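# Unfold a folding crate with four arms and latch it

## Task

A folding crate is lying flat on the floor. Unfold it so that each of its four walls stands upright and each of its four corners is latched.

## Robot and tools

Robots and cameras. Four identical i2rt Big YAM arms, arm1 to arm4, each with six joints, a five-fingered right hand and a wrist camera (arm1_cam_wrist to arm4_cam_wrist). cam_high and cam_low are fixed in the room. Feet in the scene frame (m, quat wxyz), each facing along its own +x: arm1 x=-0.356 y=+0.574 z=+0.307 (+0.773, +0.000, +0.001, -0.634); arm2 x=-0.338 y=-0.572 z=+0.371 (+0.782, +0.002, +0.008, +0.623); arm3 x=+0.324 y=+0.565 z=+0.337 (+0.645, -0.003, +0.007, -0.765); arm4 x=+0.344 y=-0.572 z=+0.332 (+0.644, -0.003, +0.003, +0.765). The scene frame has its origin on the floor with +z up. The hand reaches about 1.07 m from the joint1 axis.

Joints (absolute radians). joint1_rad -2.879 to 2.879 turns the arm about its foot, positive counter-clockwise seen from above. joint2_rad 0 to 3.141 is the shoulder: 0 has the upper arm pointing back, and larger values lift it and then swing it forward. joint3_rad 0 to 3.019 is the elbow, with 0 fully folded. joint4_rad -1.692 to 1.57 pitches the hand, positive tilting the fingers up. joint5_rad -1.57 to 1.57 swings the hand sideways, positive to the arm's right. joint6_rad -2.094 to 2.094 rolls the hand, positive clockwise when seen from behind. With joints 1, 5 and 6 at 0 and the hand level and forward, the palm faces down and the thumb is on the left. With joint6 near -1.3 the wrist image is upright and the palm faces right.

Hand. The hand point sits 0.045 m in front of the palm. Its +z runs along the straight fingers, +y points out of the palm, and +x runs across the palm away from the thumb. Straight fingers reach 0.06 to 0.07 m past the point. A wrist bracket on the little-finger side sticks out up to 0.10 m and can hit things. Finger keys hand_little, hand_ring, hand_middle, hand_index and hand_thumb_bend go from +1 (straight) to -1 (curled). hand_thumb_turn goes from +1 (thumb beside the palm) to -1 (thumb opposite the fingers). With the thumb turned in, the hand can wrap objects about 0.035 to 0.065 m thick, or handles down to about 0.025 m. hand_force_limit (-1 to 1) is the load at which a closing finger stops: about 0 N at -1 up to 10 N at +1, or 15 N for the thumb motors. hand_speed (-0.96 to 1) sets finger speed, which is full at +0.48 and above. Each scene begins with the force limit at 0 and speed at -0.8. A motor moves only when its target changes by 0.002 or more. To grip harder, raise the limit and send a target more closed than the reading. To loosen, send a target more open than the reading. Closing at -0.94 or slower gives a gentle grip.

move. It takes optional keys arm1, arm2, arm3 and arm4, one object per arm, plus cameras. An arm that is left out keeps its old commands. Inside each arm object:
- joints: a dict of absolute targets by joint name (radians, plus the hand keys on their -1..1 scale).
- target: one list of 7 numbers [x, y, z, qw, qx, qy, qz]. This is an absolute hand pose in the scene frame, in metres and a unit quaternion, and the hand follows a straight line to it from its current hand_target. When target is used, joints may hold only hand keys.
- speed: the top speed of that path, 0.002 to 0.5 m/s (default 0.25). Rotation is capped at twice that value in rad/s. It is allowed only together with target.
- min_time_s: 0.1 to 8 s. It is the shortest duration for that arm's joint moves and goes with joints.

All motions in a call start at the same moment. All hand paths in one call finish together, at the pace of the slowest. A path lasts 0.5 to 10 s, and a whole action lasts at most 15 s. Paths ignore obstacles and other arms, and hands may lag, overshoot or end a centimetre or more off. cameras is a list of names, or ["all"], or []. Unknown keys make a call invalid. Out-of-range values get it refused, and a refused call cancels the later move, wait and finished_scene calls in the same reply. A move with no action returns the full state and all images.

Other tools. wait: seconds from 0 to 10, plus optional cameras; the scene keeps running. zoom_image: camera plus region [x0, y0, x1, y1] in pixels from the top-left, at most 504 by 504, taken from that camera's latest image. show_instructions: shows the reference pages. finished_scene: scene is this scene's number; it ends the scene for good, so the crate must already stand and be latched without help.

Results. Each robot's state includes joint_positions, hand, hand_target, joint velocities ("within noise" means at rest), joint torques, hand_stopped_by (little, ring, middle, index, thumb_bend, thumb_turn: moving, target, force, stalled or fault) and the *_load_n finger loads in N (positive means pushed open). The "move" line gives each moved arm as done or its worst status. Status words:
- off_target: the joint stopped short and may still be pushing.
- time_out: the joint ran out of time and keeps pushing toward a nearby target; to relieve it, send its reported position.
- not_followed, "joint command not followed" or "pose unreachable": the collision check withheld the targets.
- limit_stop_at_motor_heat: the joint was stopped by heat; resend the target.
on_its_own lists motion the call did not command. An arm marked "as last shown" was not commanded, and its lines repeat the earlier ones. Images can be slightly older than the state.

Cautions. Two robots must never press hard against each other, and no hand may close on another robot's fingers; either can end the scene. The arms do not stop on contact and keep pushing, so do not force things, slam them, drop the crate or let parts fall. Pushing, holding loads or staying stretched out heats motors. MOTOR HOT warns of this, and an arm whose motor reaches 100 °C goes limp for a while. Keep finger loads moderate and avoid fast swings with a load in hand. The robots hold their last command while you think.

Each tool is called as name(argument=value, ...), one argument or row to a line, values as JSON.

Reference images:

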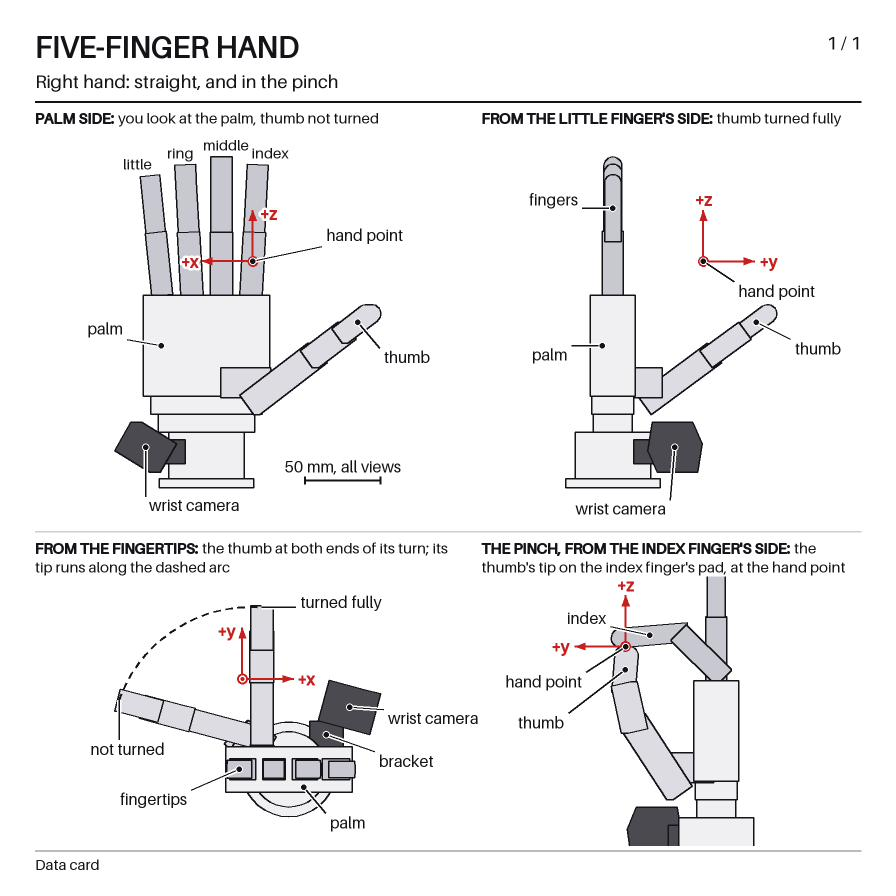

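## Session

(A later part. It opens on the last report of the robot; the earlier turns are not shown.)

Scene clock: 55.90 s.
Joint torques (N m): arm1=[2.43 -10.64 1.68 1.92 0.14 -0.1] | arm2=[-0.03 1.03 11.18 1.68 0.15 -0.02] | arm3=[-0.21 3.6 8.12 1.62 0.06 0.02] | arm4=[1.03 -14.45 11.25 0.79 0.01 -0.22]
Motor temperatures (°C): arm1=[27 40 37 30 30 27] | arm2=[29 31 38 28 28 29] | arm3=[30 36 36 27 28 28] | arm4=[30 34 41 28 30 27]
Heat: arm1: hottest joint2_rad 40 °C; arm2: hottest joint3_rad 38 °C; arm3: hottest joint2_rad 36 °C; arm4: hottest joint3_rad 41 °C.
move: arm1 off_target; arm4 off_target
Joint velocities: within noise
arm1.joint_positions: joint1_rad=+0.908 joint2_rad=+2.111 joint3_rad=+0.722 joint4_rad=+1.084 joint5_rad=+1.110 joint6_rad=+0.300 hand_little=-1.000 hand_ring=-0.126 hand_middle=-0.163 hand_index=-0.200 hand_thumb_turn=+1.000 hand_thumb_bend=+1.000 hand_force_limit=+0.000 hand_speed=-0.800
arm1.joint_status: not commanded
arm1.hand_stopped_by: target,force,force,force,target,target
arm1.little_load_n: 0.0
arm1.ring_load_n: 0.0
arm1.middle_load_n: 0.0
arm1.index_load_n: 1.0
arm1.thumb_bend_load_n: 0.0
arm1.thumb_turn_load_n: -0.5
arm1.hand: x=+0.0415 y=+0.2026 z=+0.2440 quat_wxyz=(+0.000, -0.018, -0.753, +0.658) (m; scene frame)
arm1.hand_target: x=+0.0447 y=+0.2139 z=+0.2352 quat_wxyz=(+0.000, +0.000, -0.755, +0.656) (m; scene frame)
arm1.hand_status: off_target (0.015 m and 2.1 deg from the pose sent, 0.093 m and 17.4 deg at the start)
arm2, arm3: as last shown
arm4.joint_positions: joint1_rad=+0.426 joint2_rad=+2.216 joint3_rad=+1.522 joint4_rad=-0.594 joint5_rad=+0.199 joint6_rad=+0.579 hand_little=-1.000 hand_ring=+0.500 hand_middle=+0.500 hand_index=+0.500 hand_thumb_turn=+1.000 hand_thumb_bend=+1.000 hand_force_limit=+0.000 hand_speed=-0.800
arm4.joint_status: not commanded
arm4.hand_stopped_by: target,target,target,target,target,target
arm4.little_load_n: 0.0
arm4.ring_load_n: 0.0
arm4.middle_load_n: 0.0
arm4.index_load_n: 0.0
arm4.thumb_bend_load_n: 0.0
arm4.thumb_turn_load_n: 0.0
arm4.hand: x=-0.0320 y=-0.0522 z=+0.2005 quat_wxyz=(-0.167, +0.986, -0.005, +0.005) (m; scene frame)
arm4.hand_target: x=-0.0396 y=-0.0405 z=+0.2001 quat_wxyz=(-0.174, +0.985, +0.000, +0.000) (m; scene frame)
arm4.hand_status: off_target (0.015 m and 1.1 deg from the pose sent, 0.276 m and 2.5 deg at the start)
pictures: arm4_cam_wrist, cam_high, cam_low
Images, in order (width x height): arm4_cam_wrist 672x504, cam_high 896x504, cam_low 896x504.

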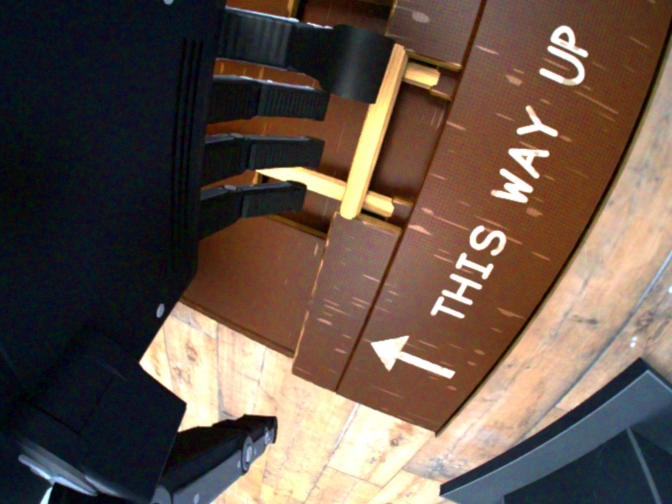

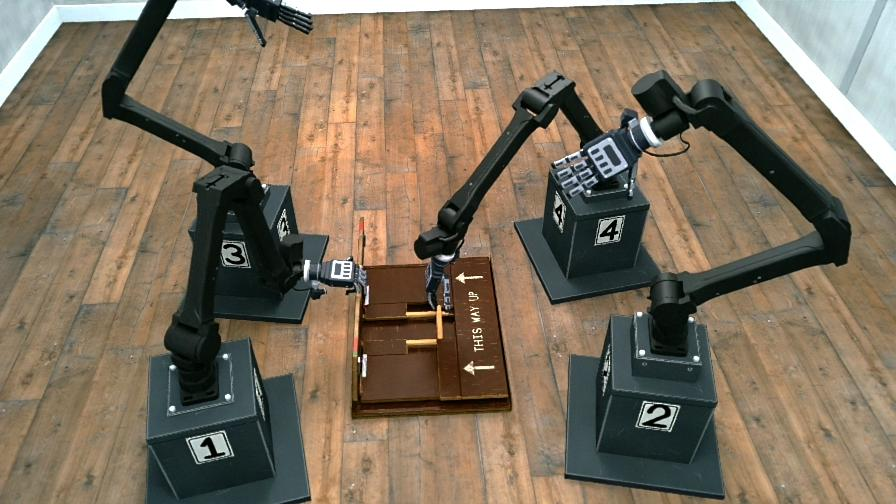

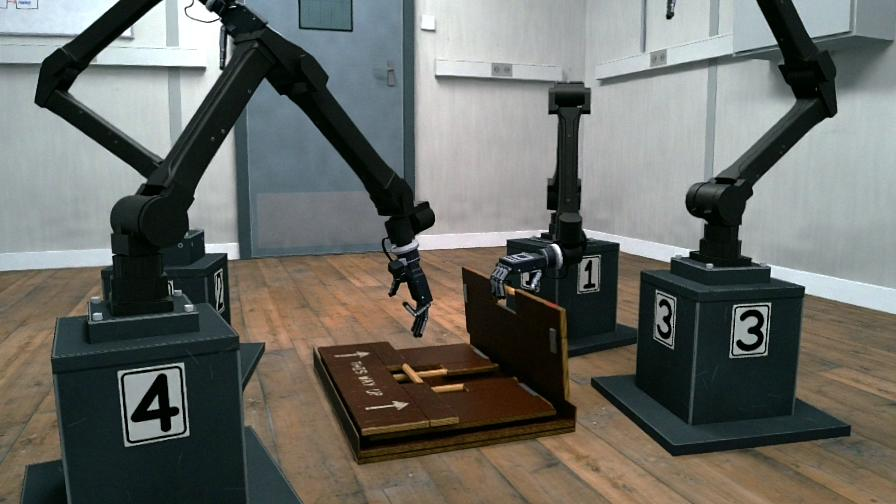

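move(
  arm4={"target": [-0.036, -0.020, 0.115, -0.174, 0.985, 0, 0], "speed": 0.15},
  cameras=["arm4_cam_wrist", "cam_low"],
)

zoom_image(
  camera="cam_low",
  region=[340, 270, 500, 430],
)

Scene clock: 64.27 s.
Joint torques (N m): arm1=[2.55 -10.52 1.66 1.91 0.14 -0.11] | arm2=[0.44 1.08 11.23 1.76 0.13 0] | arm3=[-0.15 4.01 8.1 1.58 0.04 0] | arm4=[0.62 -15.5 10.33 1.24 0.01 -0.22]
Motor temperatures (°C): arm1=[27 40 36 30 30 27] | arm2=[29 31 38 28 28 29] | arm3=[30 36 36 27 28 28] | arm4=[30 34 41 28 30 27]
Heat: arm1: hottest joint2_rad 40 °C; arm2: hottest joint3_rad 38 °C; arm3: hottest joint2_rad 36 °C; arm4: hottest joint3_rad 41 °C.
move: arm4 off_target
Joint velocities: within noise
arm1, arm2, arm3: as last shown
arm1.index_load_n: 0.5
arm1.hand: x=+0.0415 y=+0.2026 z=+0.2441 quat_wxyz=(+0.000, -0.018, -0.753, +0.658) (m; scene frame)
arm1.hand_target: x=+0.0448 y=+0.2138 z=+0.2352 quat_wxyz=(+0.000, +0.000, -0.755, +0.656) (m; scene frame)
arm4.joint_positions: joint1_rad=+0.407 joint2_rad=+2.396 joint3_rad=+1.602 joint4_rad=-0.498 joint5_rad=+0.193 joint6_rad=+0.556 hand_little=-1.000 hand_ring=+0.500 hand_middle=+0.500 hand_index=+0.500 hand_thumb_turn=+1.000 hand_thumb_bend=+1.000 hand_force_limit=+0.000 hand_speed=-0.800
arm4.joint_status: not commanded
arm4.hand_stopped_by: target,target,target,target,target,target
arm4.little_load_n: 0.0
arm4.ring_load_n: 0.0
arm4.middle_load_n: 0.0
arm4.index_load_n: 0.0
arm4.thumb_bend_load_n: 0.0
arm4.thumb_turn_load_n: 0.0
arm4.hand: x=-0.0298 y=-0.0347 z=+0.1172 quat_wxyz=(-0.164, +0.986, -0.003, +0.007) (m; scene frame)
arm4.hand_target: x=-0.0358 y=-0.0205 z=+0.1154 quat_wxyz=(-0.174, +0.985, +0.000, +0.000) (m; scene frame)
arm4.hand_status: off_target (0.016 m and 1.5 deg from the pose sent, 0.092 m and 1.1 deg at the start)
pictures: arm4_cam_wrist, cam_low
Images, in order (width x height): arm4_cam_wrist 672x504, cam_low 896x504.

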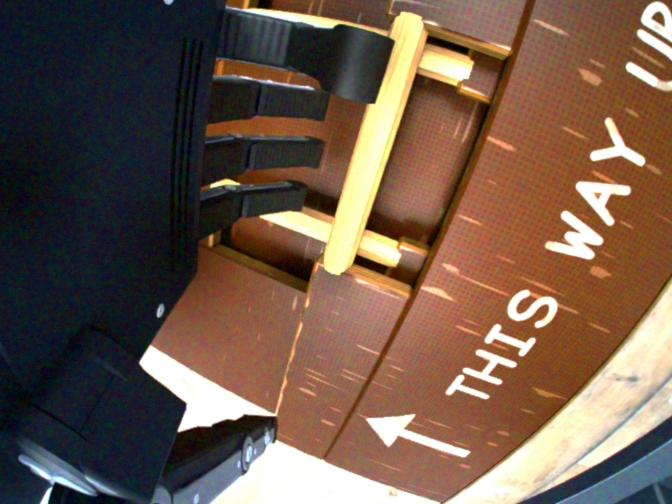

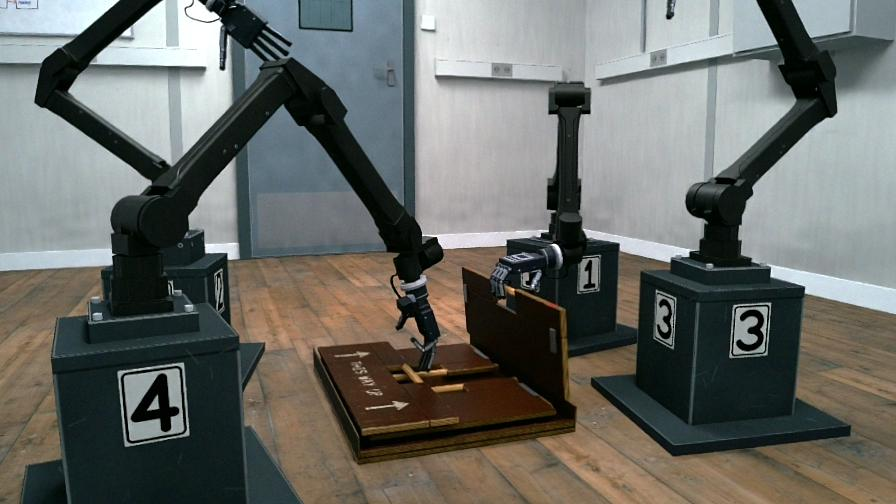

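Scaled by 3.150 from the camera's 896x504 image, which has a finer 1280x720 frame.

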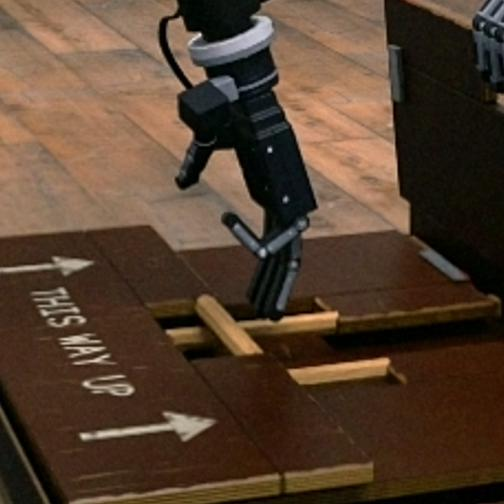

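move(
  arm4={"target": [-0.030, -0.018, 0.068, -0.174, 0.985, 0, 0], "speed": 0.1},
)

move(
  arm4={"target": [-0.028, -0.035, 0.063, -0.174, 0.985, 0, 0], "speed": 0.1, "joints": {"hand_ring": 0.25, "hand_middle": 0.25, "hand_index": 0.25}},
  cameras=["arm4_cam_wrist", "cam_low"],
)

zoom_image(
  camera="cam_low",
  region=[340, 270, 500, 430],
)

Scene clock: 73.17 s.
Joint torques (N m): arm1=[2.49 -10.52 1.69 1.89 0.14 -0.11] | arm2=[-0.15 1.26 11.04 1.73 0.15 0] | arm3=[-0.03 4.01 8.09 1.55 0.04 -0.01] | arm4=[0.44 -15.74 9.76 1.26 0.04 -0.22]
Motor temperatures (°C): arm1=[27 40 35 30 30 27] | arm2=[29 31 39 28 28 29] | arm3=[30 36 36 27 28 28] | arm4=[30 36 40 28 30 27]
Heat: arm1: hottest joint2_rad 40 °C; arm2: hottest joint3_rad 39 °C; arm3: hottest joint2_rad 36 °C; arm4: hottest joint3_rad 40 °C.
move: arm4 off_target
Joint velocities: within noise
arm1, arm2, arm3: as last shown
arm1.index_load_n: 1.0
arm2.thumb_bend_load_n: 0.5
arm4.joint_positions: joint1_rad=+0.399 joint2_rad=+2.485 joint3_rad=+1.628 joint4_rad=-0.432 joint5_rad=+0.189 joint6_rad=+0.547 hand_little=-1.000 hand_ring=+0.500 hand_middle=+0.500 hand_index=+0.500 hand_thumb_turn=+1.000 hand_thumb_bend=+1.000 hand_force_limit=+0.000 hand_speed=-0.800
arm4.joint_status: not commanded
arm4.hand_stopped_by: target,target,target,target,target,target
arm4.little_load_n: 0.0
arm4.ring_load_n: 0.0
arm4.middle_load_n: 0.0
arm4.index_load_n: 0.0
arm4.thumb_bend_load_n: 0.0
arm4.thumb_turn_load_n: 0.0
arm4.hand: x=-0.0259 y=-0.0326 z=+0.0714 quat_wxyz=(-0.164, +0.986, -0.002, +0.006) (m; scene frame)
arm4.hand_target: x=-0.0297 y=-0.0185 z=+0.0683 quat_wxyz=(-0.174, +0.985, +0.000, +0.000) (m; scene frame)
arm4.hand_status: off_target (0.016 m and 1.4 deg from the pose sent, 0.052 m and 1.5 deg at the start)
pictures: none

Scene clock: 74.20 s.
Joint torques (N m): arm1=[2.61 -10.46 1.69 1.91 0.14 -0.11] | arm2=[0.26 0.97 11.3 1.63 0.14 0] | arm3=[0.26 3.84 8.06 1.54 0.05 -0.03] | arm4=[1.44 -16.67 6.45 1.32 0.18 -0.11]
Motor temperatures (°C): arm1=[27 40 35 30 30 27] | arm2=[29 31 39 28 28 29] | arm3=[30 36 36 27 28 28] | arm4=[30 36 40 28 30 27]
Heat: arm1: hottest joint2_rad 40 °C; arm2: hottest joint3_rad 39 °C; arm3: hottest joint2_rad 36 °C; arm4: hottest joint3_rad 40 °C.
move: arm4 done
Joint velocities: within noise
arm1, arm2, arm3: as last shown
arm2.thumb_bend_load_n: 0.0
arm4.joint_positions: joint1_rad=+0.399 joint2_rad=+2.485 joint3_rad=+1.607 joint4_rad=-0.394 joint5_rad=+0.189 joint6_rad=+0.547 hand_little=-1.000 hand_ring=+0.250 hand_middle=+0.250 hand_index=+0.250 hand_thumb_turn=+1.000 hand_thumb_bend=+1.000 hand_force_limit=+0.000 hand_speed=-0.800
arm4.joint_status: all done
arm4.hand_stopped_by: target,target,target,target,target,target
arm4.little_load_n: 0.0
arm4.ring_load_n: 0.0
arm4.middle_load_n: 0.0
arm4.index_load_n: 0.5
arm4.thumb_bend_load_n: 0.0
arm4.thumb_turn_load_n: 0.0
arm4.hand: x=-0.0252 y=-0.0337 z=+0.0670 quat_wxyz=(-0.171, +0.985, -0.003, +0.001) (m; scene frame)
arm4.hand_target: x=-0.0280 y=-0.0350 z=+0.0630 quat_wxyz=(-0.174, +0.985, +0.000, +0.000) (m; scene frame)
arm4.hand_status: done (0.005 m and 0.5 deg from the pose sent, 0.009 m and 1.4 deg at the start)
pictures: arm4_cam_wrist, cam_low
Images, in order (width x height): arm4_cam_wrist 672x504, cam_low 896x504.

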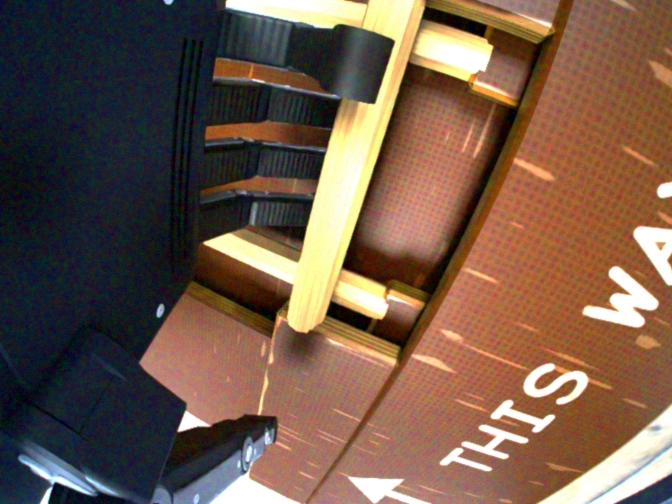

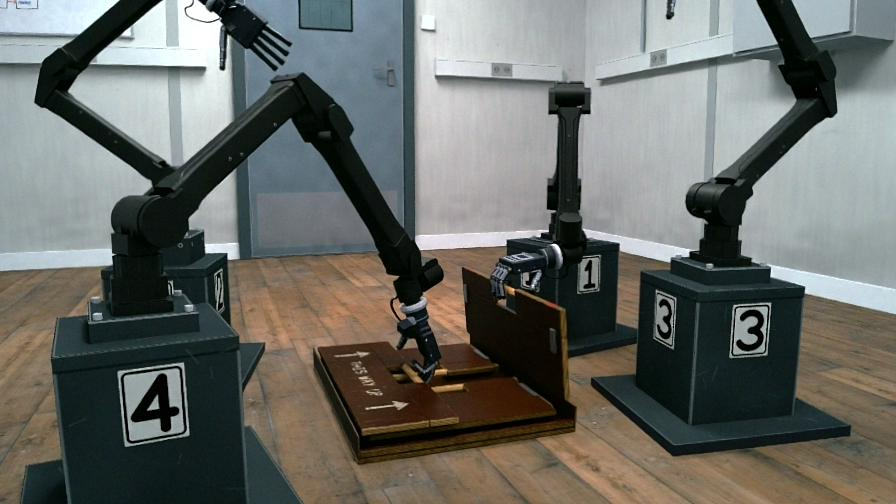

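Scaled by 3.150 from the camera's 896x504 image, which has a finer 1280x720 frame.

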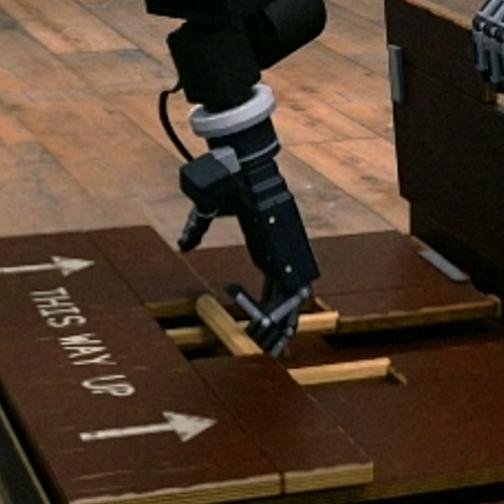

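move(
  arm4={"target": [-0.028, -0.042, 0.056, -0.174, 0.985, 0, 0], "speed": 0.08},
)

move(
  arm4={"joints": {"hand_ring": -0.3, "hand_middle": -0.3, "hand_index": -0.3}},
  cameras=["arm4_cam_wrist"],
)

Scene clock: 78.40 s.
Joint torques (N m): arm1=[2.43 -10.58 1.66 1.91 0.13 -0.11] | arm2=[-0.26 0.73 11.14 1.69 0.18 -0.01] | arm3=[0.03 3.9 8.06 1.69 0.08 -0.01] | arm4=[1.49 -16.26 6.22 1.37 0.23 -0.06]
Motor temperatures (°C): arm1=[27 40 35 30 30 27] | arm2=[29 31 39 28 28 29] | arm3=[30 36 37 27 28 28] | arm4=[30 36 40 28 30 27]
Heat: arm1: hottest joint2_rad 40 °C; arm2: hottest joint3_rad 39 °C; arm3: hottest joint3_rad 37 °C; arm4: hottest joint3_rad 40 °C.
move: arm4 done
Joint velocities: within noise
arm1, arm2, arm3: as last shown
arm1.thumb_turn_load_n: 0.0
arm4.joint_positions: joint1_rad=+0.404 joint2_rad=+2.485 joint3_rad=+1.591 joint4_rad=-0.373 joint5_rad=+0.189 joint6_rad=+0.547 hand_little=-1.000 hand_ring=+0.250 hand_middle=+0.250 hand_index=+0.250 hand_thumb_turn=+1.000 hand_thumb_bend=+1.000 hand_force_limit=+0.000 hand_speed=-0.800
arm4.joint_status: not commanded
arm4.hand_stopped_by: target,target,target,target,target,target
arm4.little_load_n: 0.0
arm4.ring_load_n: 0.0
arm4.middle_load_n: 0.0
arm4.index_load_n: 0.0
arm4.thumb_bend_load_n: 0.0
arm4.thumb_turn_load_n: 0.0
arm4.hand: x=-0.0258 y=-0.0383 z=+0.0634 quat_wxyz=(-0.173, +0.985, -0.001, +0.000) (m; scene frame)
arm4.hand_target: x=-0.0279 y=-0.0422 z=+0.0560 quat_wxyz=(-0.174, +0.985, +0.000, +0.000) (m; scene frame)
arm4.hand_status: done (0.009 m and 0.1 deg from the pose sent, 0.014 m and 0.5 deg at the start)
pictures: none

Scene clock: 79.87 s.
Joint torques (N m): arm1=[2.55 -10.64 1.7 1.88 0.14 -0.11] | arm2=[0.26 1.2 11.1 1.69 0.12 0.02] | arm3=[-0.44 4.31 8.08 1.63 0.05 0] | arm4=[1.85 -16.91 6.19 0.25 -0.25 -0.09]
Motor temperatures (°C): arm1=[27 40 35 30 30 27] | arm2=[29 31 39 28 28 29] | arm3=[30 36 37 27 28 28] | arm4=[30 37 39 28 30 27]
Heat: arm1: hottest joint2_rad 40 °C; arm2: hottest joint3_rad 39 °C; arm3: hottest joint3_rad 37 °C; arm4: hottest joint3_rad 39 °C.
move: arm4 off_target
Joint velocities: within noise
arm1, arm2, arm3: as last shown
arm1.thumb_turn_load_n: -0.5
arm3.little_load_n: 0.5
arm4.joint_positions: joint1_rad=+0.401 joint2_rad=+2.492 joint3_rad=+1.591 joint4_rad=-0.344 joint5_rad=+0.201 joint6_rad=+0.550 hand_little=-1.000 hand_ring=-0.005 hand_middle=-0.299 hand_index=-0.299 hand_thumb_turn=+1.000 hand_thumb_bend=+1.000 hand_force_limit=+0.000 hand_speed=-0.800
arm4.joint_status: hand_ring off_target (ended at -0.005, target -0.300); the others done
arm4.hand_stopped_by: target,force,target,target,target,target
arm4.little_load_n: 0.0
arm4.ring_load_n: 0.5
arm4.middle_load_n: 4.0
arm4.index_load_n: 3.0
arm4.thumb_bend_load_n: 0.0
arm4.thumb_turn_load_n: 0.0
arm4.hand: x=-0.0250 y=-0.0313 z=+0.0603 quat_wxyz=(-0.185, +0.983, -0.006, -0.001) (m; scene frame)
arm4.hand_target: x=-0.0279 y=-0.0419 z=+0.0562 quat_wxyz=(-0.174, +0.985, +0.000, +0.000) (m; scene frame)
arm4.hand_status: not commanded
pictures: arm4_cam_wrist
Images, in order (width x height): arm4_cam_wrist 672x504.

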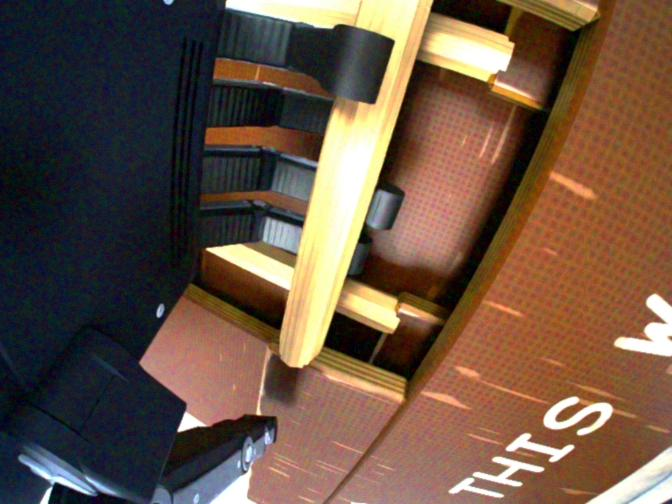

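move(
  arm4={"target": [-0.028, -0.054, 0.155, -0.342, 0.940, 0, 0], "speed": 0.12},
)

move(
  arm4={"target": [-0.028, -0.118, 0.220, -0.537, 0.843, 0, 0], "speed": 0.14},
  cameras=["arm4_cam_wrist", "cam_low"],
)

move(
  arm4={"target": [-0.028, -0.192, 0.235, -0.656, 0.755, 0, 0], "speed": 0.14},
  arm3={"target": [0.080, -0.010, 0.40, -0.1228, 0.6964, 0.6964, -0.1228], "joints": {"hand_little": -1, "hand_ring": 0.2, "hand_middle": 0.2, "hand_index": 0.2, "hand_thumb_turn": -1, "hand_thumb_bend": 0.4, "hand_force_limit": 0.5}},
  cameras=["arm3_cam_wrist", "cam_low", "cam_high"],
)

Scene clock: 88.33 s.
Joint torques (N m): arm1=[2.49 -10.64 1.68 1.89 0.14 -0.11] | arm2=[-0.15 1.03 11.18 1.85 0.13 0.01] | arm3=[-0.26 3.66 8.06 1.66 0.05 -0.01] | arm4=[2.14 -17.38 4.38 1.06 0.39 -0.3]
Motor temperatures (°C): arm1=[27 40 34 30 30 27] | arm2=[29 30 39 28 28 29] | arm3=[30 35 37 27 28 28] | arm4=[30 37 38 28 30 27]
Heat: arm1: hottest joint2_rad 40 °C; arm2: hottest joint3_rad 39 °C; arm3: hottest joint3_rad 37 °C; arm4: hottest joint3_rad 38 °C.
move: arm4 off_target
Joint velocities: within noise
arm1, arm2, arm3: as last shown
arm1.thumb_turn_load_n: 0.0
arm3.little_load_n: 0.0
arm4.joint_positions: joint1_rad=+0.478 joint2_rad=+2.243 joint3_rad=+1.250 joint4_rad=+0.008 joint5_rad=+0.406 joint6_rad=+0.556 hand_little=-1.000 hand_ring=-0.005 hand_middle=-0.299 hand_index=-0.299 hand_thumb_turn=+1.000 hand_thumb_bend=+1.000 hand_force_limit=+0.000 hand_speed=-0.800
arm4.joint_status: not commanded
arm4.hand_stopped_by: target,force,target,target,target,target
arm4.little_load_n: 0.0
arm4.ring_load_n: 0.0
arm4.middle_load_n: 3.5
arm4.index_load_n: 1.0
arm4.thumb_bend_load_n: 0.0
arm4.thumb_turn_load_n: 0.0
arm4.hand: x=-0.0245 y=-0.0469 z=+0.1430 quat_wxyz=(-0.339, +0.941, -0.015, +0.000) (m; scene frame)
arm4.hand_target: x=-0.0279 y=-0.0538 z=+0.1545 quat_wxyz=(-0.342, +0.940, +0.000, +0.000) (m; scene frame)
arm4.hand_status: off_target (0.014 m and 1.8 deg from the pose sent, 0.097 m and 18.6 deg at the start)
pictures: none

Scene clock: 90.67 s.
Joint torques (N m): arm1=[2.61 -10.52 1.69 1.91 0.14 -0.1] | arm2=[-0.15 1.14 11.19 1.69 0.14 -0.04] | arm3=[-0.26 3.6 8.05 1.54 0.04 0] | arm4=[2.37 -13.04 3.06 1.91 0.43 -0.28]
Motor temperatures (°C): arm1=[27 40 34 30 30 27] | arm2=[29 30 40 28 28 29] | arm3=[30 35 37 27 28 28] | arm4=[30 37 38 28 30 27]
Heat: arm1: hottest joint2_rad 40 °C; arm2: hottest joint3_rad 40 °C; arm3: hottest joint3_rad 37 °C; arm4: hottest joint3_rad 38 °C.
move: arm4 off_target
Joint velocities: within noise
arm1: as last shown
arm2.joint_positions: joint1_rad=-0.030 joint2_rad=+0.631 joint3_rad=+1.319 joint4_rad=-1.374 joint5_rad=-0.017 joint6_rad=-1.261 hand_little=+1.000 hand_ring=+1.000 hand_middle=+1.000 hand_index=+1.000 hand_thumb_turn=+1.000 hand_thumb_bend=+1.000 hand_force_limit=+0.000 hand_speed=-0.800
arm2.joint_status: not commanded
arm2.hand_stopped_by: target,target,target,target,target,target
arm2.little_load_n: 0.0
arm2.ring_load_n: 0.0
arm2.middle_load_n: 0.0
arm2.index_load_n: 0.0
arm2.thumb_bend_load_n: 0.0
arm2.thumb_turn_load_n: 0.0
arm2.hand: x=-0.2301 y=-0.3586 z=+0.8125 quat_wxyz=(-0.317, +0.793, +0.437, +0.281) (m; scene frame)
arm2.hand_target: x=-0.2298 y=-0.3583 z=+0.8254 quat_wxyz=(-0.327, +0.788, +0.434, +0.291) (m; scene frame)
arm2.hand_status: not commanded
arm3.joint_positions: joint1_rad=+0.188 joint2_rad=+0.650 joint3_rad=+1.554 joint4_rad=-1.318 joint5_rad=+0.133 joint6_rad=-0.972 hand_little=+1.000 hand_ring=+1.000 hand_middle=+1.000 hand_index=+1.000 hand_thumb_turn=+1.000 hand_thumb_bend=+1.000 hand_force_limit=+0.000 hand_speed=-0.800
arm3.joint_status: not commanded
arm3.hand_stopped_by: target,target,target,target,target,target
arm3.little_load_n: 0.0
arm3.ring_load_n: 0.0
arm3.middle_load_n: -0.5
arm3.index_load_n: 0.0
arm3.thumb_bend_load_n: 0.0
arm3.thumb_turn_load_n: 0.0
arm3.hand: x=+0.2768 y=+0.3473 z=+0.8899 quat_wxyz=(+0.304, +0.369, -0.752, +0.454) (m; scene frame)
arm3.hand_target: x=+0.2769 y=+0.3492 z=+0.8986 quat_wxyz=(+0.308, +0.365, -0.747, +0.463) (m; scene frame)
arm3.hand_status: not commanded
arm4.joint_positions: joint1_rad=+0.657 joint2_rad=+2.093 joint3_rad=+0.872 joint4_rad=+0.610 joint5_rad=+0.745 joint6_rad=+0.457 hand_little=-1.000 hand_ring=-0.005 hand_middle=-0.299 hand_index=-0.300 hand_thumb_turn=+1.000 hand_thumb_bend=+1.000 hand_force_limit=+0.000 hand_speed=-0.800
arm4.joint_status: not commanded
arm4.hand_stopped_by: target,force,target,target,target,target
arm4.little_load_n: 0.0
arm4.ring_load_n: 0.0
arm4.middle_load_n: 2.5
arm4.index_load_n: 0.5
arm4.thumb_bend_load_n: 0.0
arm4.thumb_turn_load_n: -0.5
arm4.hand: x=-0.0240 y=-0.1094 z=+0.2149 quat_wxyz=(-0.534, +0.845, -0.013, +0.002) (m; scene frame)
arm4.hand_target: x=-0.0280 y=-0.1179 z=+0.2198 quat_wxyz=(-0.537, +0.843, +0.000, +0.000) (m; scene frame)
arm4.hand_status: off_target (0.011 m and 1.5 deg from the pose sent, 0.105 m and 25.5 deg at the start)
pictures: arm4_cam_wrist, cam_low
Images, in order (width x height): arm4_cam_wrist 672x504, cam_low 896x504.

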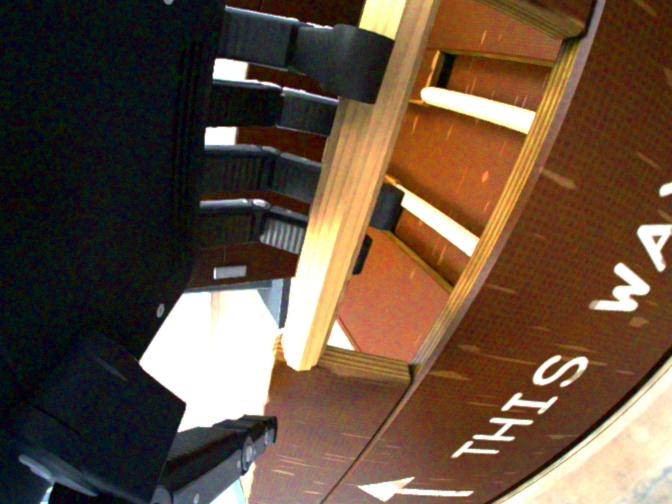

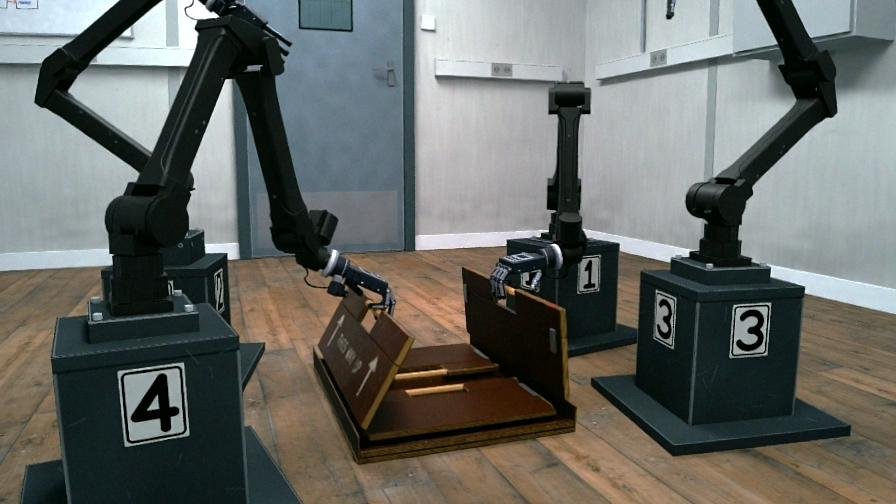

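Scene clock: 96.47 s.
Joint torques (N m): arm1=[2.55 -10.64 1.68 1.91 0.14 -0.11] | arm2=[0.03 1.26 11.17 1.77 0.14 -0.02] | arm3=[-1.38 -17.61 11.36 -0.31 0.13 0.13] | arm4=[2.2 -8.64 1.61 2.35 0.16 -0.2]
Motor temperatures (°C): arm1=[27 40 34 30 30 27] | arm2=[29 30 40 28 28 29] | arm3=[30 36 37 27 28 28] | arm4=[30 37 38 28 30 27]
Heat: arm1: hottest joint2_rad 40 °C; arm2: hottest joint3_rad 40 °C; arm3: hottest joint3_rad 37 °C; arm4: hottest joint3_rad 38 °C.
move: arm3 off_target; arm4 off_target
Joint velocities: within noise
arm1.joint_positions: joint1_rad=+0.908 joint2_rad=+2.111 joint3_rad=+0.722 joint4_rad=+1.084 joint5_rad=+1.110 joint6_rad=+0.300 hand_little=-1.000 hand_ring=-0.126 hand_middle=-0.163 hand_index=-0.200 hand_thumb_turn=+1.000 hand_thumb_bend=+1.000 hand_force_limit=+0.000 hand_speed=-0.800
arm1.joint_status: not commanded
arm1.hand_stopped_by: target,force,force,force,target,target
arm1.little_load_n: 0.0
arm1.ring_load_n: 0.0
arm1.middle_load_n: 0.0
arm1.index_load_n: 0.5
arm1.thumb_bend_load_n: 0.0
arm1.thumb_turn_load_n: -0.5
arm1.hand: x=+0.0415 y=+0.2026 z=+0.2440 quat_wxyz=(+0.000, -0.018, -0.753, +0.658) (m; scene frame)
arm1.hand_target: x=+0.0447 y=+0.2138 z=+0.2352 quat_wxyz=(+0.000, +0.000, -0.755, +0.656) (m; scene frame)
arm1.hand_status: not commanded
arm2: as last shown
arm3.joint_positions: joint1_rad=-0.231 joint2_rad=+1.917 joint3_rad=+1.570 joint4_rad=-1.093 joint5_rad=+0.308 joint6_rad=+1.129 hand_little=-1.000 hand_ring=+0.200 hand_middle=+0.200 hand_index=+0.200 hand_thumb_turn=-1.000 hand_thumb_bend=+0.400 hand_force_limit=+0.500 hand_speed=-0.800
arm3.joint_status: all done
arm3.hand_stopped_by: target,target,target,target,target,target
arm3.little_load_n: 0.0
arm3.ring_load_n: 0.0
arm3.middle_load_n: 0.0
arm3.index_load_n: 0.0
arm3.thumb_bend_load_n: 0.0
arm3.thumb_turn_load_n: 0.0
arm3.hand: x=+0.0911 y=-0.0002 z=+0.3926 quat_wxyz=(+0.127, -0.689, -0.704, +0.117) (m; scene frame)
arm3.hand_target: x=+0.0801 y=-0.0095 z=+0.4000 quat_wxyz=(+0.123, -0.696, -0.696, +0.123) (m; scene frame)
arm3.hand_status: off_target (0.017 m and 1.5 deg from the pose sent, 0.638 m and 137.8 deg at the start)
arm4.joint_positions: joint1_rad=+0.864 joint2_rad=+2.191 joint3_rad=+0.695 joint4_rad=+1.242 joint5_rad=+1.035 joint6_rad=+0.237 hand_little=-1.000 hand_ring=-0.005 hand_middle=-0.299 hand_index=-0.300 hand_thumb_turn=+1.000 hand_thumb_bend=+1.000 hand_force_limit=+0.000 hand_speed=-0.800
arm4.joint_status: not commanded
arm4.hand_stopped_by: target,force,target,target,target,target
arm4.little_load_n: 0.0
arm4.ring_load_n: 0.0
arm4.middle_load_n: 0.5
arm4.index_load_n: 0.5
arm4.thumb_bend_load_n: 0.0
arm4.thumb_turn_load_n: 0.0
arm4.hand: x=-0.0265 y=-0.1841 z=+0.2434 quat_wxyz=(-0.657, +0.754, -0.012, +0.000) (m; scene frame)
arm4.hand_target: x=-0.0279 y=-0.1920 z=+0.2352 quat_wxyz=(-0.656, +0.755, +0.000, +0.000) (m; scene frame)
arm4.hand_status: off_target (0.012 m and 1.3 deg from the pose sent, 0.085 m and 17.4 deg at the start)
pictures: arm3_cam_wrist, cam_high, cam_low
Images, in order (width x height): arm3_cam_wrist 672x504, cam_high 896x504, cam_low 896x504.

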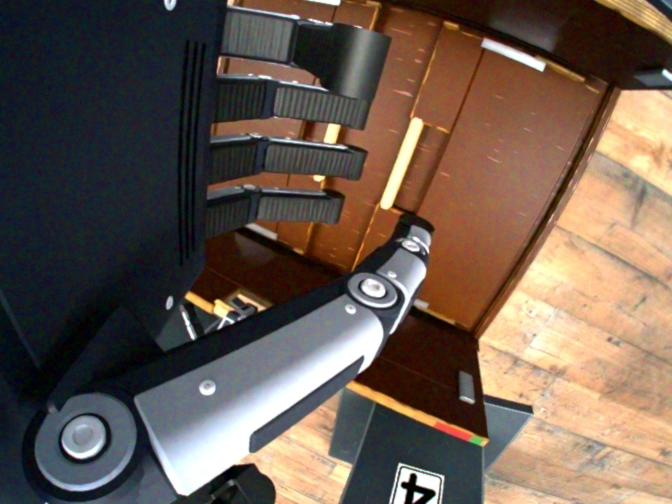

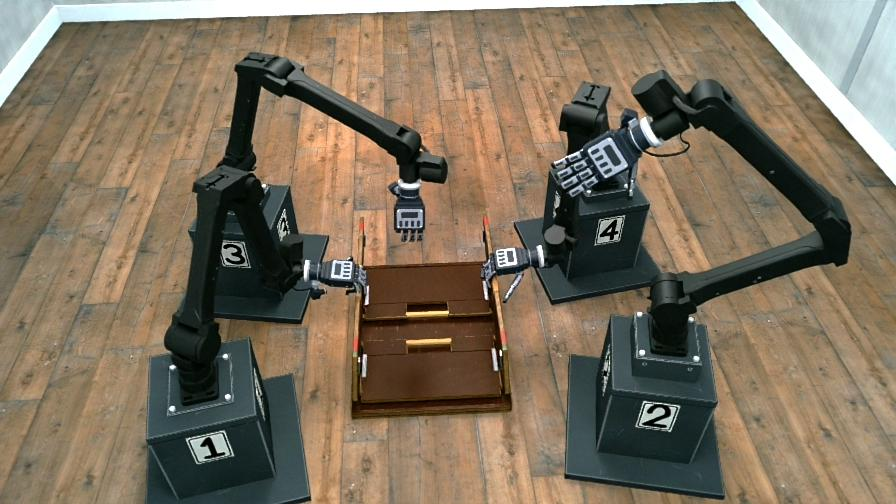

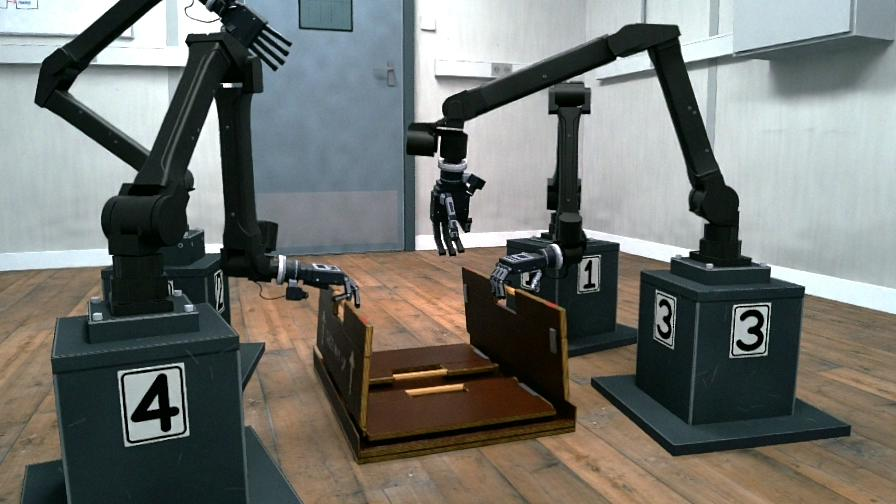

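move(
  arm3={"target": [0.076, -0.022, 0.13, -0.354, 0.612, 0.612, -0.354], "speed": 0.25},
  arm1={"target": [0.045, 0.222, 0.235, 0, 0, 0.755, -0.656], "speed": 0.1},
  arm4={"target": [-0.028, -0.202, 0.235, -0.656, 0.755, 0, 0], "speed": 0.1},
)

move(
  arm3={"target": [0.076, -0.033, 0.08, -0.354, 0.612, 0.612, -0.354], "speed": 0.15},
  cameras=["arm3_cam_wrist", "cam_low", "cam_high"],
)

zoom_image(
  camera="cam_low",
  region=[340, 300, 500, 430],
)

Scene clock: 104.70 s.
Joint torques (N m): arm1=[2.49 -10.81 1.35 1.68 0.15 -0.01] | arm2=[-0.32 0.73 11.19 1.63 0.14 -0.04] | arm3=[-0.09 -19.66 6.22 0.9 0.89 -0.07] | arm4=[2.02 -8.82 1.28 2.26 0.24 -0.09]
Motor temperatures (°C): arm1=[27 40 34 30 30 27] | arm2=[29 30 40 28 28 29] | arm3=[30 36 38 27 29 28] | arm4=[30 36 37 28 30 27]
Heat: arm1: hottest joint2_rad 40 °C; arm2: hottest joint3_rad 40 °C; arm3: hottest joint3_rad 38 °C; arm4: hottest joint3_rad 37 °C.
move: arm1 off_target; arm3 off_target; arm4 done
Joint velocities: within noise
arm1.joint_positions: joint1_rad=+0.925 joint2_rad=+2.111 joint3_rad=+0.716 joint4_rad=+1.084 joint5_rad=+1.126 joint6_rad=+0.300 hand_little=-1.000 hand_ring=-0.126 hand_middle=-0.163 hand_index=-0.200 hand_thumb_turn=+1.000 hand_thumb_bend=+1.000 hand_force_limit=+0.000 hand_speed=-0.800
arm1.joint_status: not commanded
arm1.hand_stopped_by: target,force,force,force,target,target
arm1.little_load_n: 0.0
arm1.ring_load_n: 0.0
arm1.middle_load_n: 0.0
arm1.index_load_n: 1.0
arm1.thumb_bend_load_n: 0.0
arm1.thumb_turn_load_n: -0.5
arm1.hand: x=+0.0420 y=+0.2097 z=+0.2434 quat_wxyz=(+0.003, -0.015, -0.752, +0.659) (m; scene frame)
arm1.hand_target: x=+0.0447 y=+0.2218 z=+0.2352 quat_wxyz=(+0.000, +0.000, -0.755, +0.656) (m; scene frame)
arm1.hand_status: off_target (0.015 m and 1.8 deg from the pose sent, 0.022 m and 2.1 deg at the start)
arm2: as last shown
arm3.joint_positions: joint1_rad=-0.031 joint2_rad=+2.383 joint3_rad=+1.343 joint4_rad=-0.248 joint5_rad=+1.002 joint6_rad=+1.213 hand_little=-1.000 hand_ring=+0.200 hand_middle=+0.200 hand_index=+0.200 hand_thumb_turn=-1.000 hand_thumb_bend=+0.400 hand_force_limit=+0.500 hand_speed=-0.800
arm3.joint_status: not commanded
arm3.hand_stopped_by: target,target,target,target,target,target
arm3.little_load_n: 0.0
arm3.ring_load_n: 0.0
arm3.middle_load_n: 0.0
arm3.index_load_n: 0.5
arm3.thumb_bend_load_n: 0.0
arm3.thumb_turn_load_n: 0.0
arm3.hand: x=+0.0744 y=-0.0053 z=+0.1249 quat_wxyz=(+0.362, -0.612, -0.615, +0.341) (m; scene frame)
arm3.hand_target: x=+0.0761 y=-0.0216 z=+0.1304 quat_wxyz=(+0.354, -0.612, -0.612, +0.354) (m; scene frame)
arm3.hand_status: off_target (0.018 m and 1.8 deg from the pose sent, 0.264 m and 40.3 deg at the start)
arm4.joint_positions: joint1_rad=+0.889 joint2_rad=+2.191 joint3_rad=+0.685 joint4_rad=+1.244 joint5_rad=+1.055 joint6_rad=+0.237 hand_little=-1.000 hand_ring=-0.005 hand_middle=-0.299 hand_index=-0.300 hand_thumb_turn=+1.000 hand_thumb_bend=+1.000 hand_force_limit=+0.000 hand_speed=-0.800
arm4.joint_status: not commanded
arm4.hand_stopped_by: target,force,target,target,target,target
arm4.little_load_n: 0.0
arm4.ring_load_n: 0.0
arm4.middle_load_n: 0.5
arm4.index_load_n: 0.0
arm4.thumb_bend_load_n: 0.0
arm4.thumb_turn_load_n: 0.0
arm4.hand: x=-0.0279 y=-0.1949 z=+0.2424 quat_wxyz=(-0.657, +0.754, -0.006, +0.002) (m; scene frame)
arm4.hand_target: x=-0.0279 y=-0.2019 z=+0.2352 quat_wxyz=(-0.656, +0.755, +0.000, +0.000) (m; scene frame)
arm4.hand_status: done (0.010 m and 0.8 deg from the pose sent, 0.020 m and 1.3 deg at the start)
pictures: none

Scene clock: 106.07 s.
Joint torques (N m): arm1=[2.67 -10.81 1.35 1.68 0.14 0] | arm2=[0.38 0.67 11.1 1.73 0.14 -0.03] | arm3=[0.56 -19.84 6.02 0.7 0.85 0.03] | arm4=[2.02 -8.76 1.29 2.24 0.24 -0.09]
Motor temperatures (°C): arm1=[27 40 34 30 30 27] | arm2=[29 30 40 28 28 29] | arm3=[30 36 38 27 29 28] | arm4=[30 36 37 28 30 27]
Heat: arm1: hottest joint2_rad 40 °C; arm2: hottest joint3_rad 40 °C; arm3: hottest joint3_rad 38 °C; arm4: hottest joint3_rad 37 °C.
move: arm3 off_target
Joint velocities: within noise
arm1, arm2, arm4: as last shown
arm1.index_load_n: 1.5
arm3.joint_positions: joint1_rad=-0.031 joint2_rad=+2.502 joint3_rad=+1.433 joint4_rad=-0.215 joint5_rad=+1.003 joint6_rad=+1.213 hand_little=-1.000 hand_ring=+0.200 hand_middle=+0.200 hand_index=+0.200 hand_thumb_turn=-1.000 hand_thumb_bend=+0.400 hand_force_limit=+0.500 hand_speed=-0.800
arm3.joint_status: not commanded
arm3.hand_stopped_by: target,target,target,target,target,target
arm3.little_load_n: 0.0
arm3.ring_load_n: 0.0
arm3.middle_load_n: 0.0
arm3.index_load_n: 0.0
arm3.thumb_bend_load_n: 0.0
arm3.thumb_turn_load_n: 0.0
arm3.hand: x=+0.0708 y=-0.0187 z=+0.0800 quat_wxyz=(+0.361, -0.613, -0.614, +0.342) (m; scene frame)
arm3.hand_target: x=+0.0761 y=-0.0328 z=+0.0804 quat_wxyz=(+0.354, -0.612, -0.612, +0.354) (m; scene frame)
arm3.hand_status: off_target (0.015 m and 1.6 deg from the pose sent, 0.053 m and 1.8 deg at the start)
pictures: arm3_cam_wrist, cam_high, cam_low
Images, in order (width x height): arm3_cam_wrist 672x504, cam_high 896x504, cam_low 896x504.

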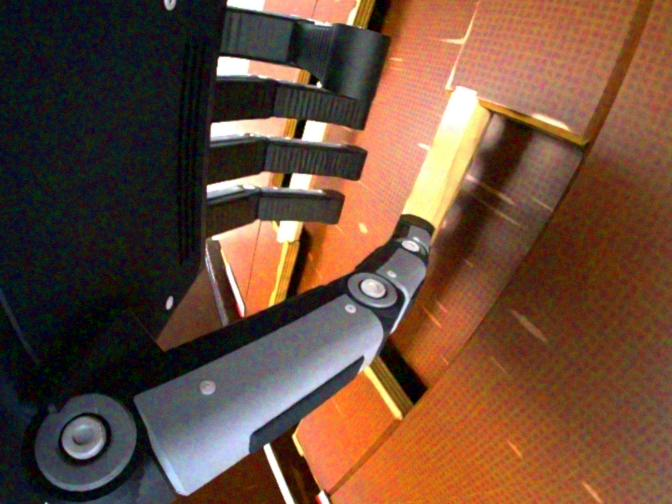

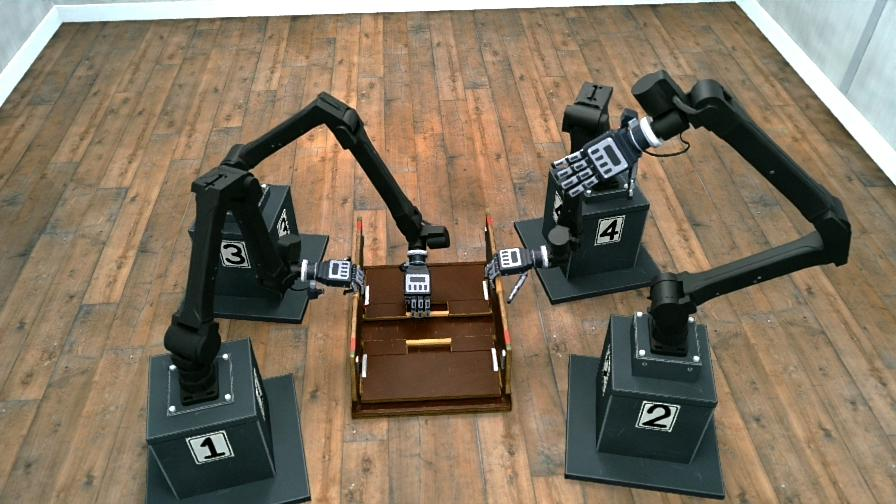

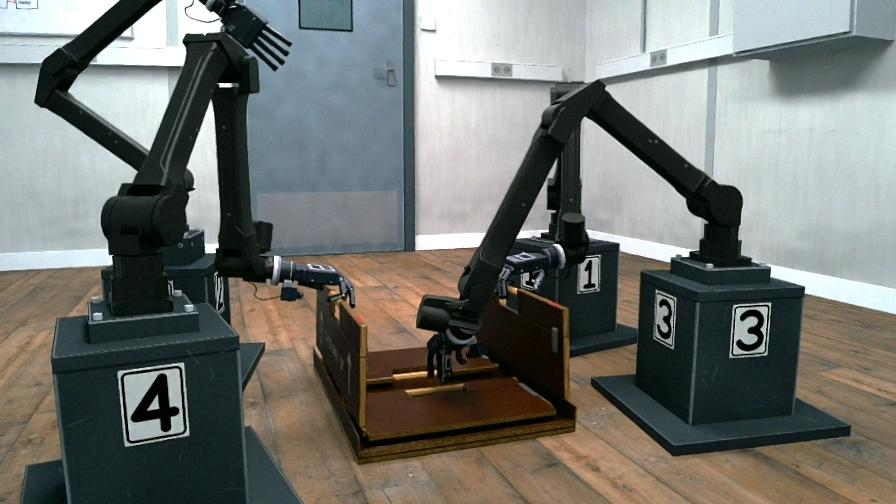

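Scaled by 3.150 from the camera's 896x504 image, which has a finer 1280x720 frame.

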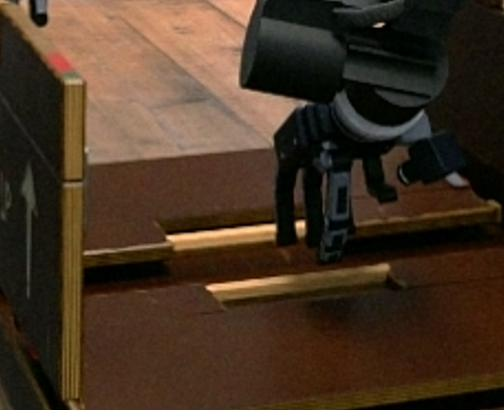

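move(
  arm3={"target": [0.083, -0.030, 0.050, -0.354, 0.612, 0.612, -0.354], "speed": 0.12},
  cameras=["arm3_cam_wrist", "cam_low"],
)

zoom_image(
  camera="cam_low",
  region=[340, 300, 500, 430],
)

Scene clock: 113.70 s.
Joint torques (N m): arm1=[2.55 -10.93 1.33 1.69 0.15 0] | arm2=[0.09 0.79 11.19 1.74 0.16 -0.03] | arm3=[0.38 -19.78 5.7 0.76 0.86 0.11] | arm4=[2.02 -8.82 1.32 2.25 0.24 -0.09]
Motor temperatures (°C): arm1=[27 40 34 30 30 27] | arm2=[29 30 40 28 28 29] | arm3=[30 36 37 27 29 28] | arm4=[30 36 36 28 30 27]
Heat: arm1: hottest joint2_rad 40 °C; arm2: hottest joint3_rad 40 °C; arm3: hottest joint3_rad 37 °C; arm4: hottest joint2_rad 36 °C.
move: arm3 off_target
Joint velocities: within noise
arm1, arm2, arm4: as last shown
arm1.index_load_n: 1.0
arm3.joint_positions: joint1_rad=-0.019 joint2_rad=+2.562 joint3_rad=+1.459 joint4_rad=-0.195 joint5_rad=+1.006 joint6_rad=+1.228 hand_little=-1.000 hand_ring=+0.200 hand_middle=+0.200 hand_index=+0.200 hand_thumb_turn=-1.000 hand_thumb_bend=+0.400 hand_force_limit=+0.500 hand_speed=-0.800
arm3.joint_status: not commanded
arm3.hand_stopped_by: target,target,target,target,target,target
arm3.little_load_n: 0.0
arm3.ring_load_n: 0.0
arm3.middle_load_n: 0.0
arm3.index_load_n: 0.0
arm3.thumb_bend_load_n: 0.0
arm3.thumb_turn_load_n: 0.0
arm3.hand: x=+0.0778 y=-0.0175 z=+0.0528 quat_wxyz=(+0.361, -0.611, -0.615, +0.343) (m; scene frame)
arm3.hand_target: x=+0.0832 y=-0.0297 z=+0.0504 quat_wxyz=(+0.354, -0.612, -0.612, +0.354) (m; scene frame)
arm3.hand_status: off_target (0.014 m and 1.6 deg from the pose sent, 0.034 m and 1.6 deg at the start)
arm4.index_load_n: 0.5
pictures: arm3_cam_wrist, cam_low
Images, in order (width x height): arm3_cam_wrist 672x504, cam_low 896x504.

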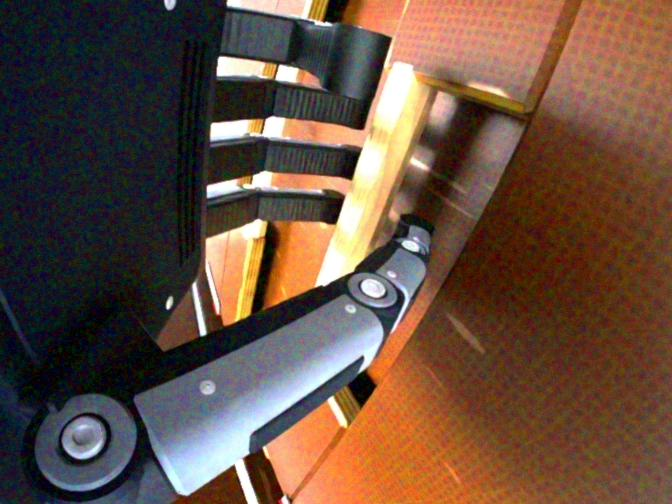

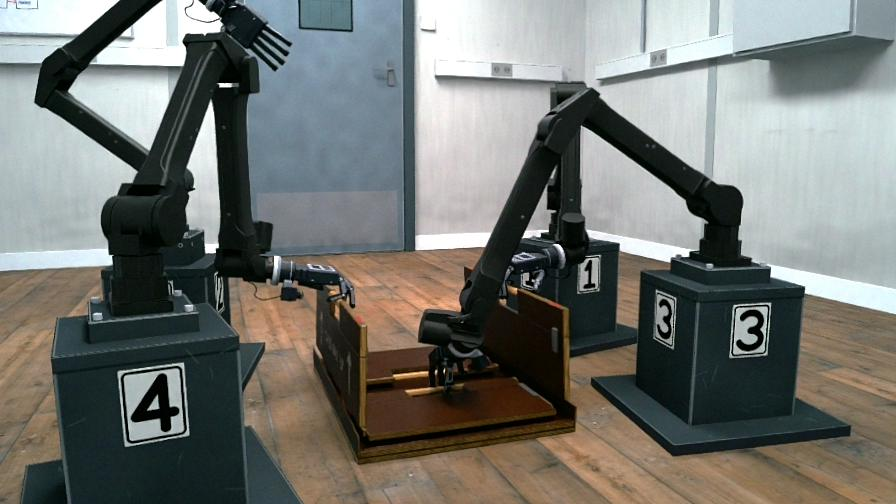

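Scaled by 3.150 from the camera's 896x504 image, which has a finer 1280x720 frame.

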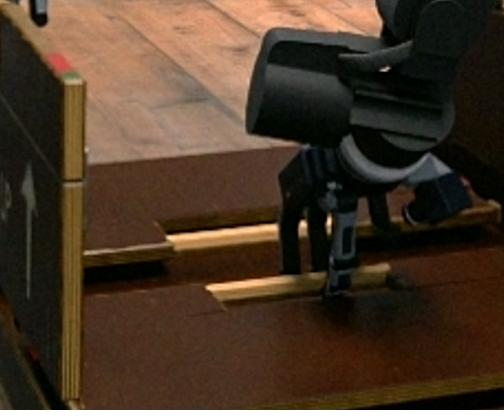

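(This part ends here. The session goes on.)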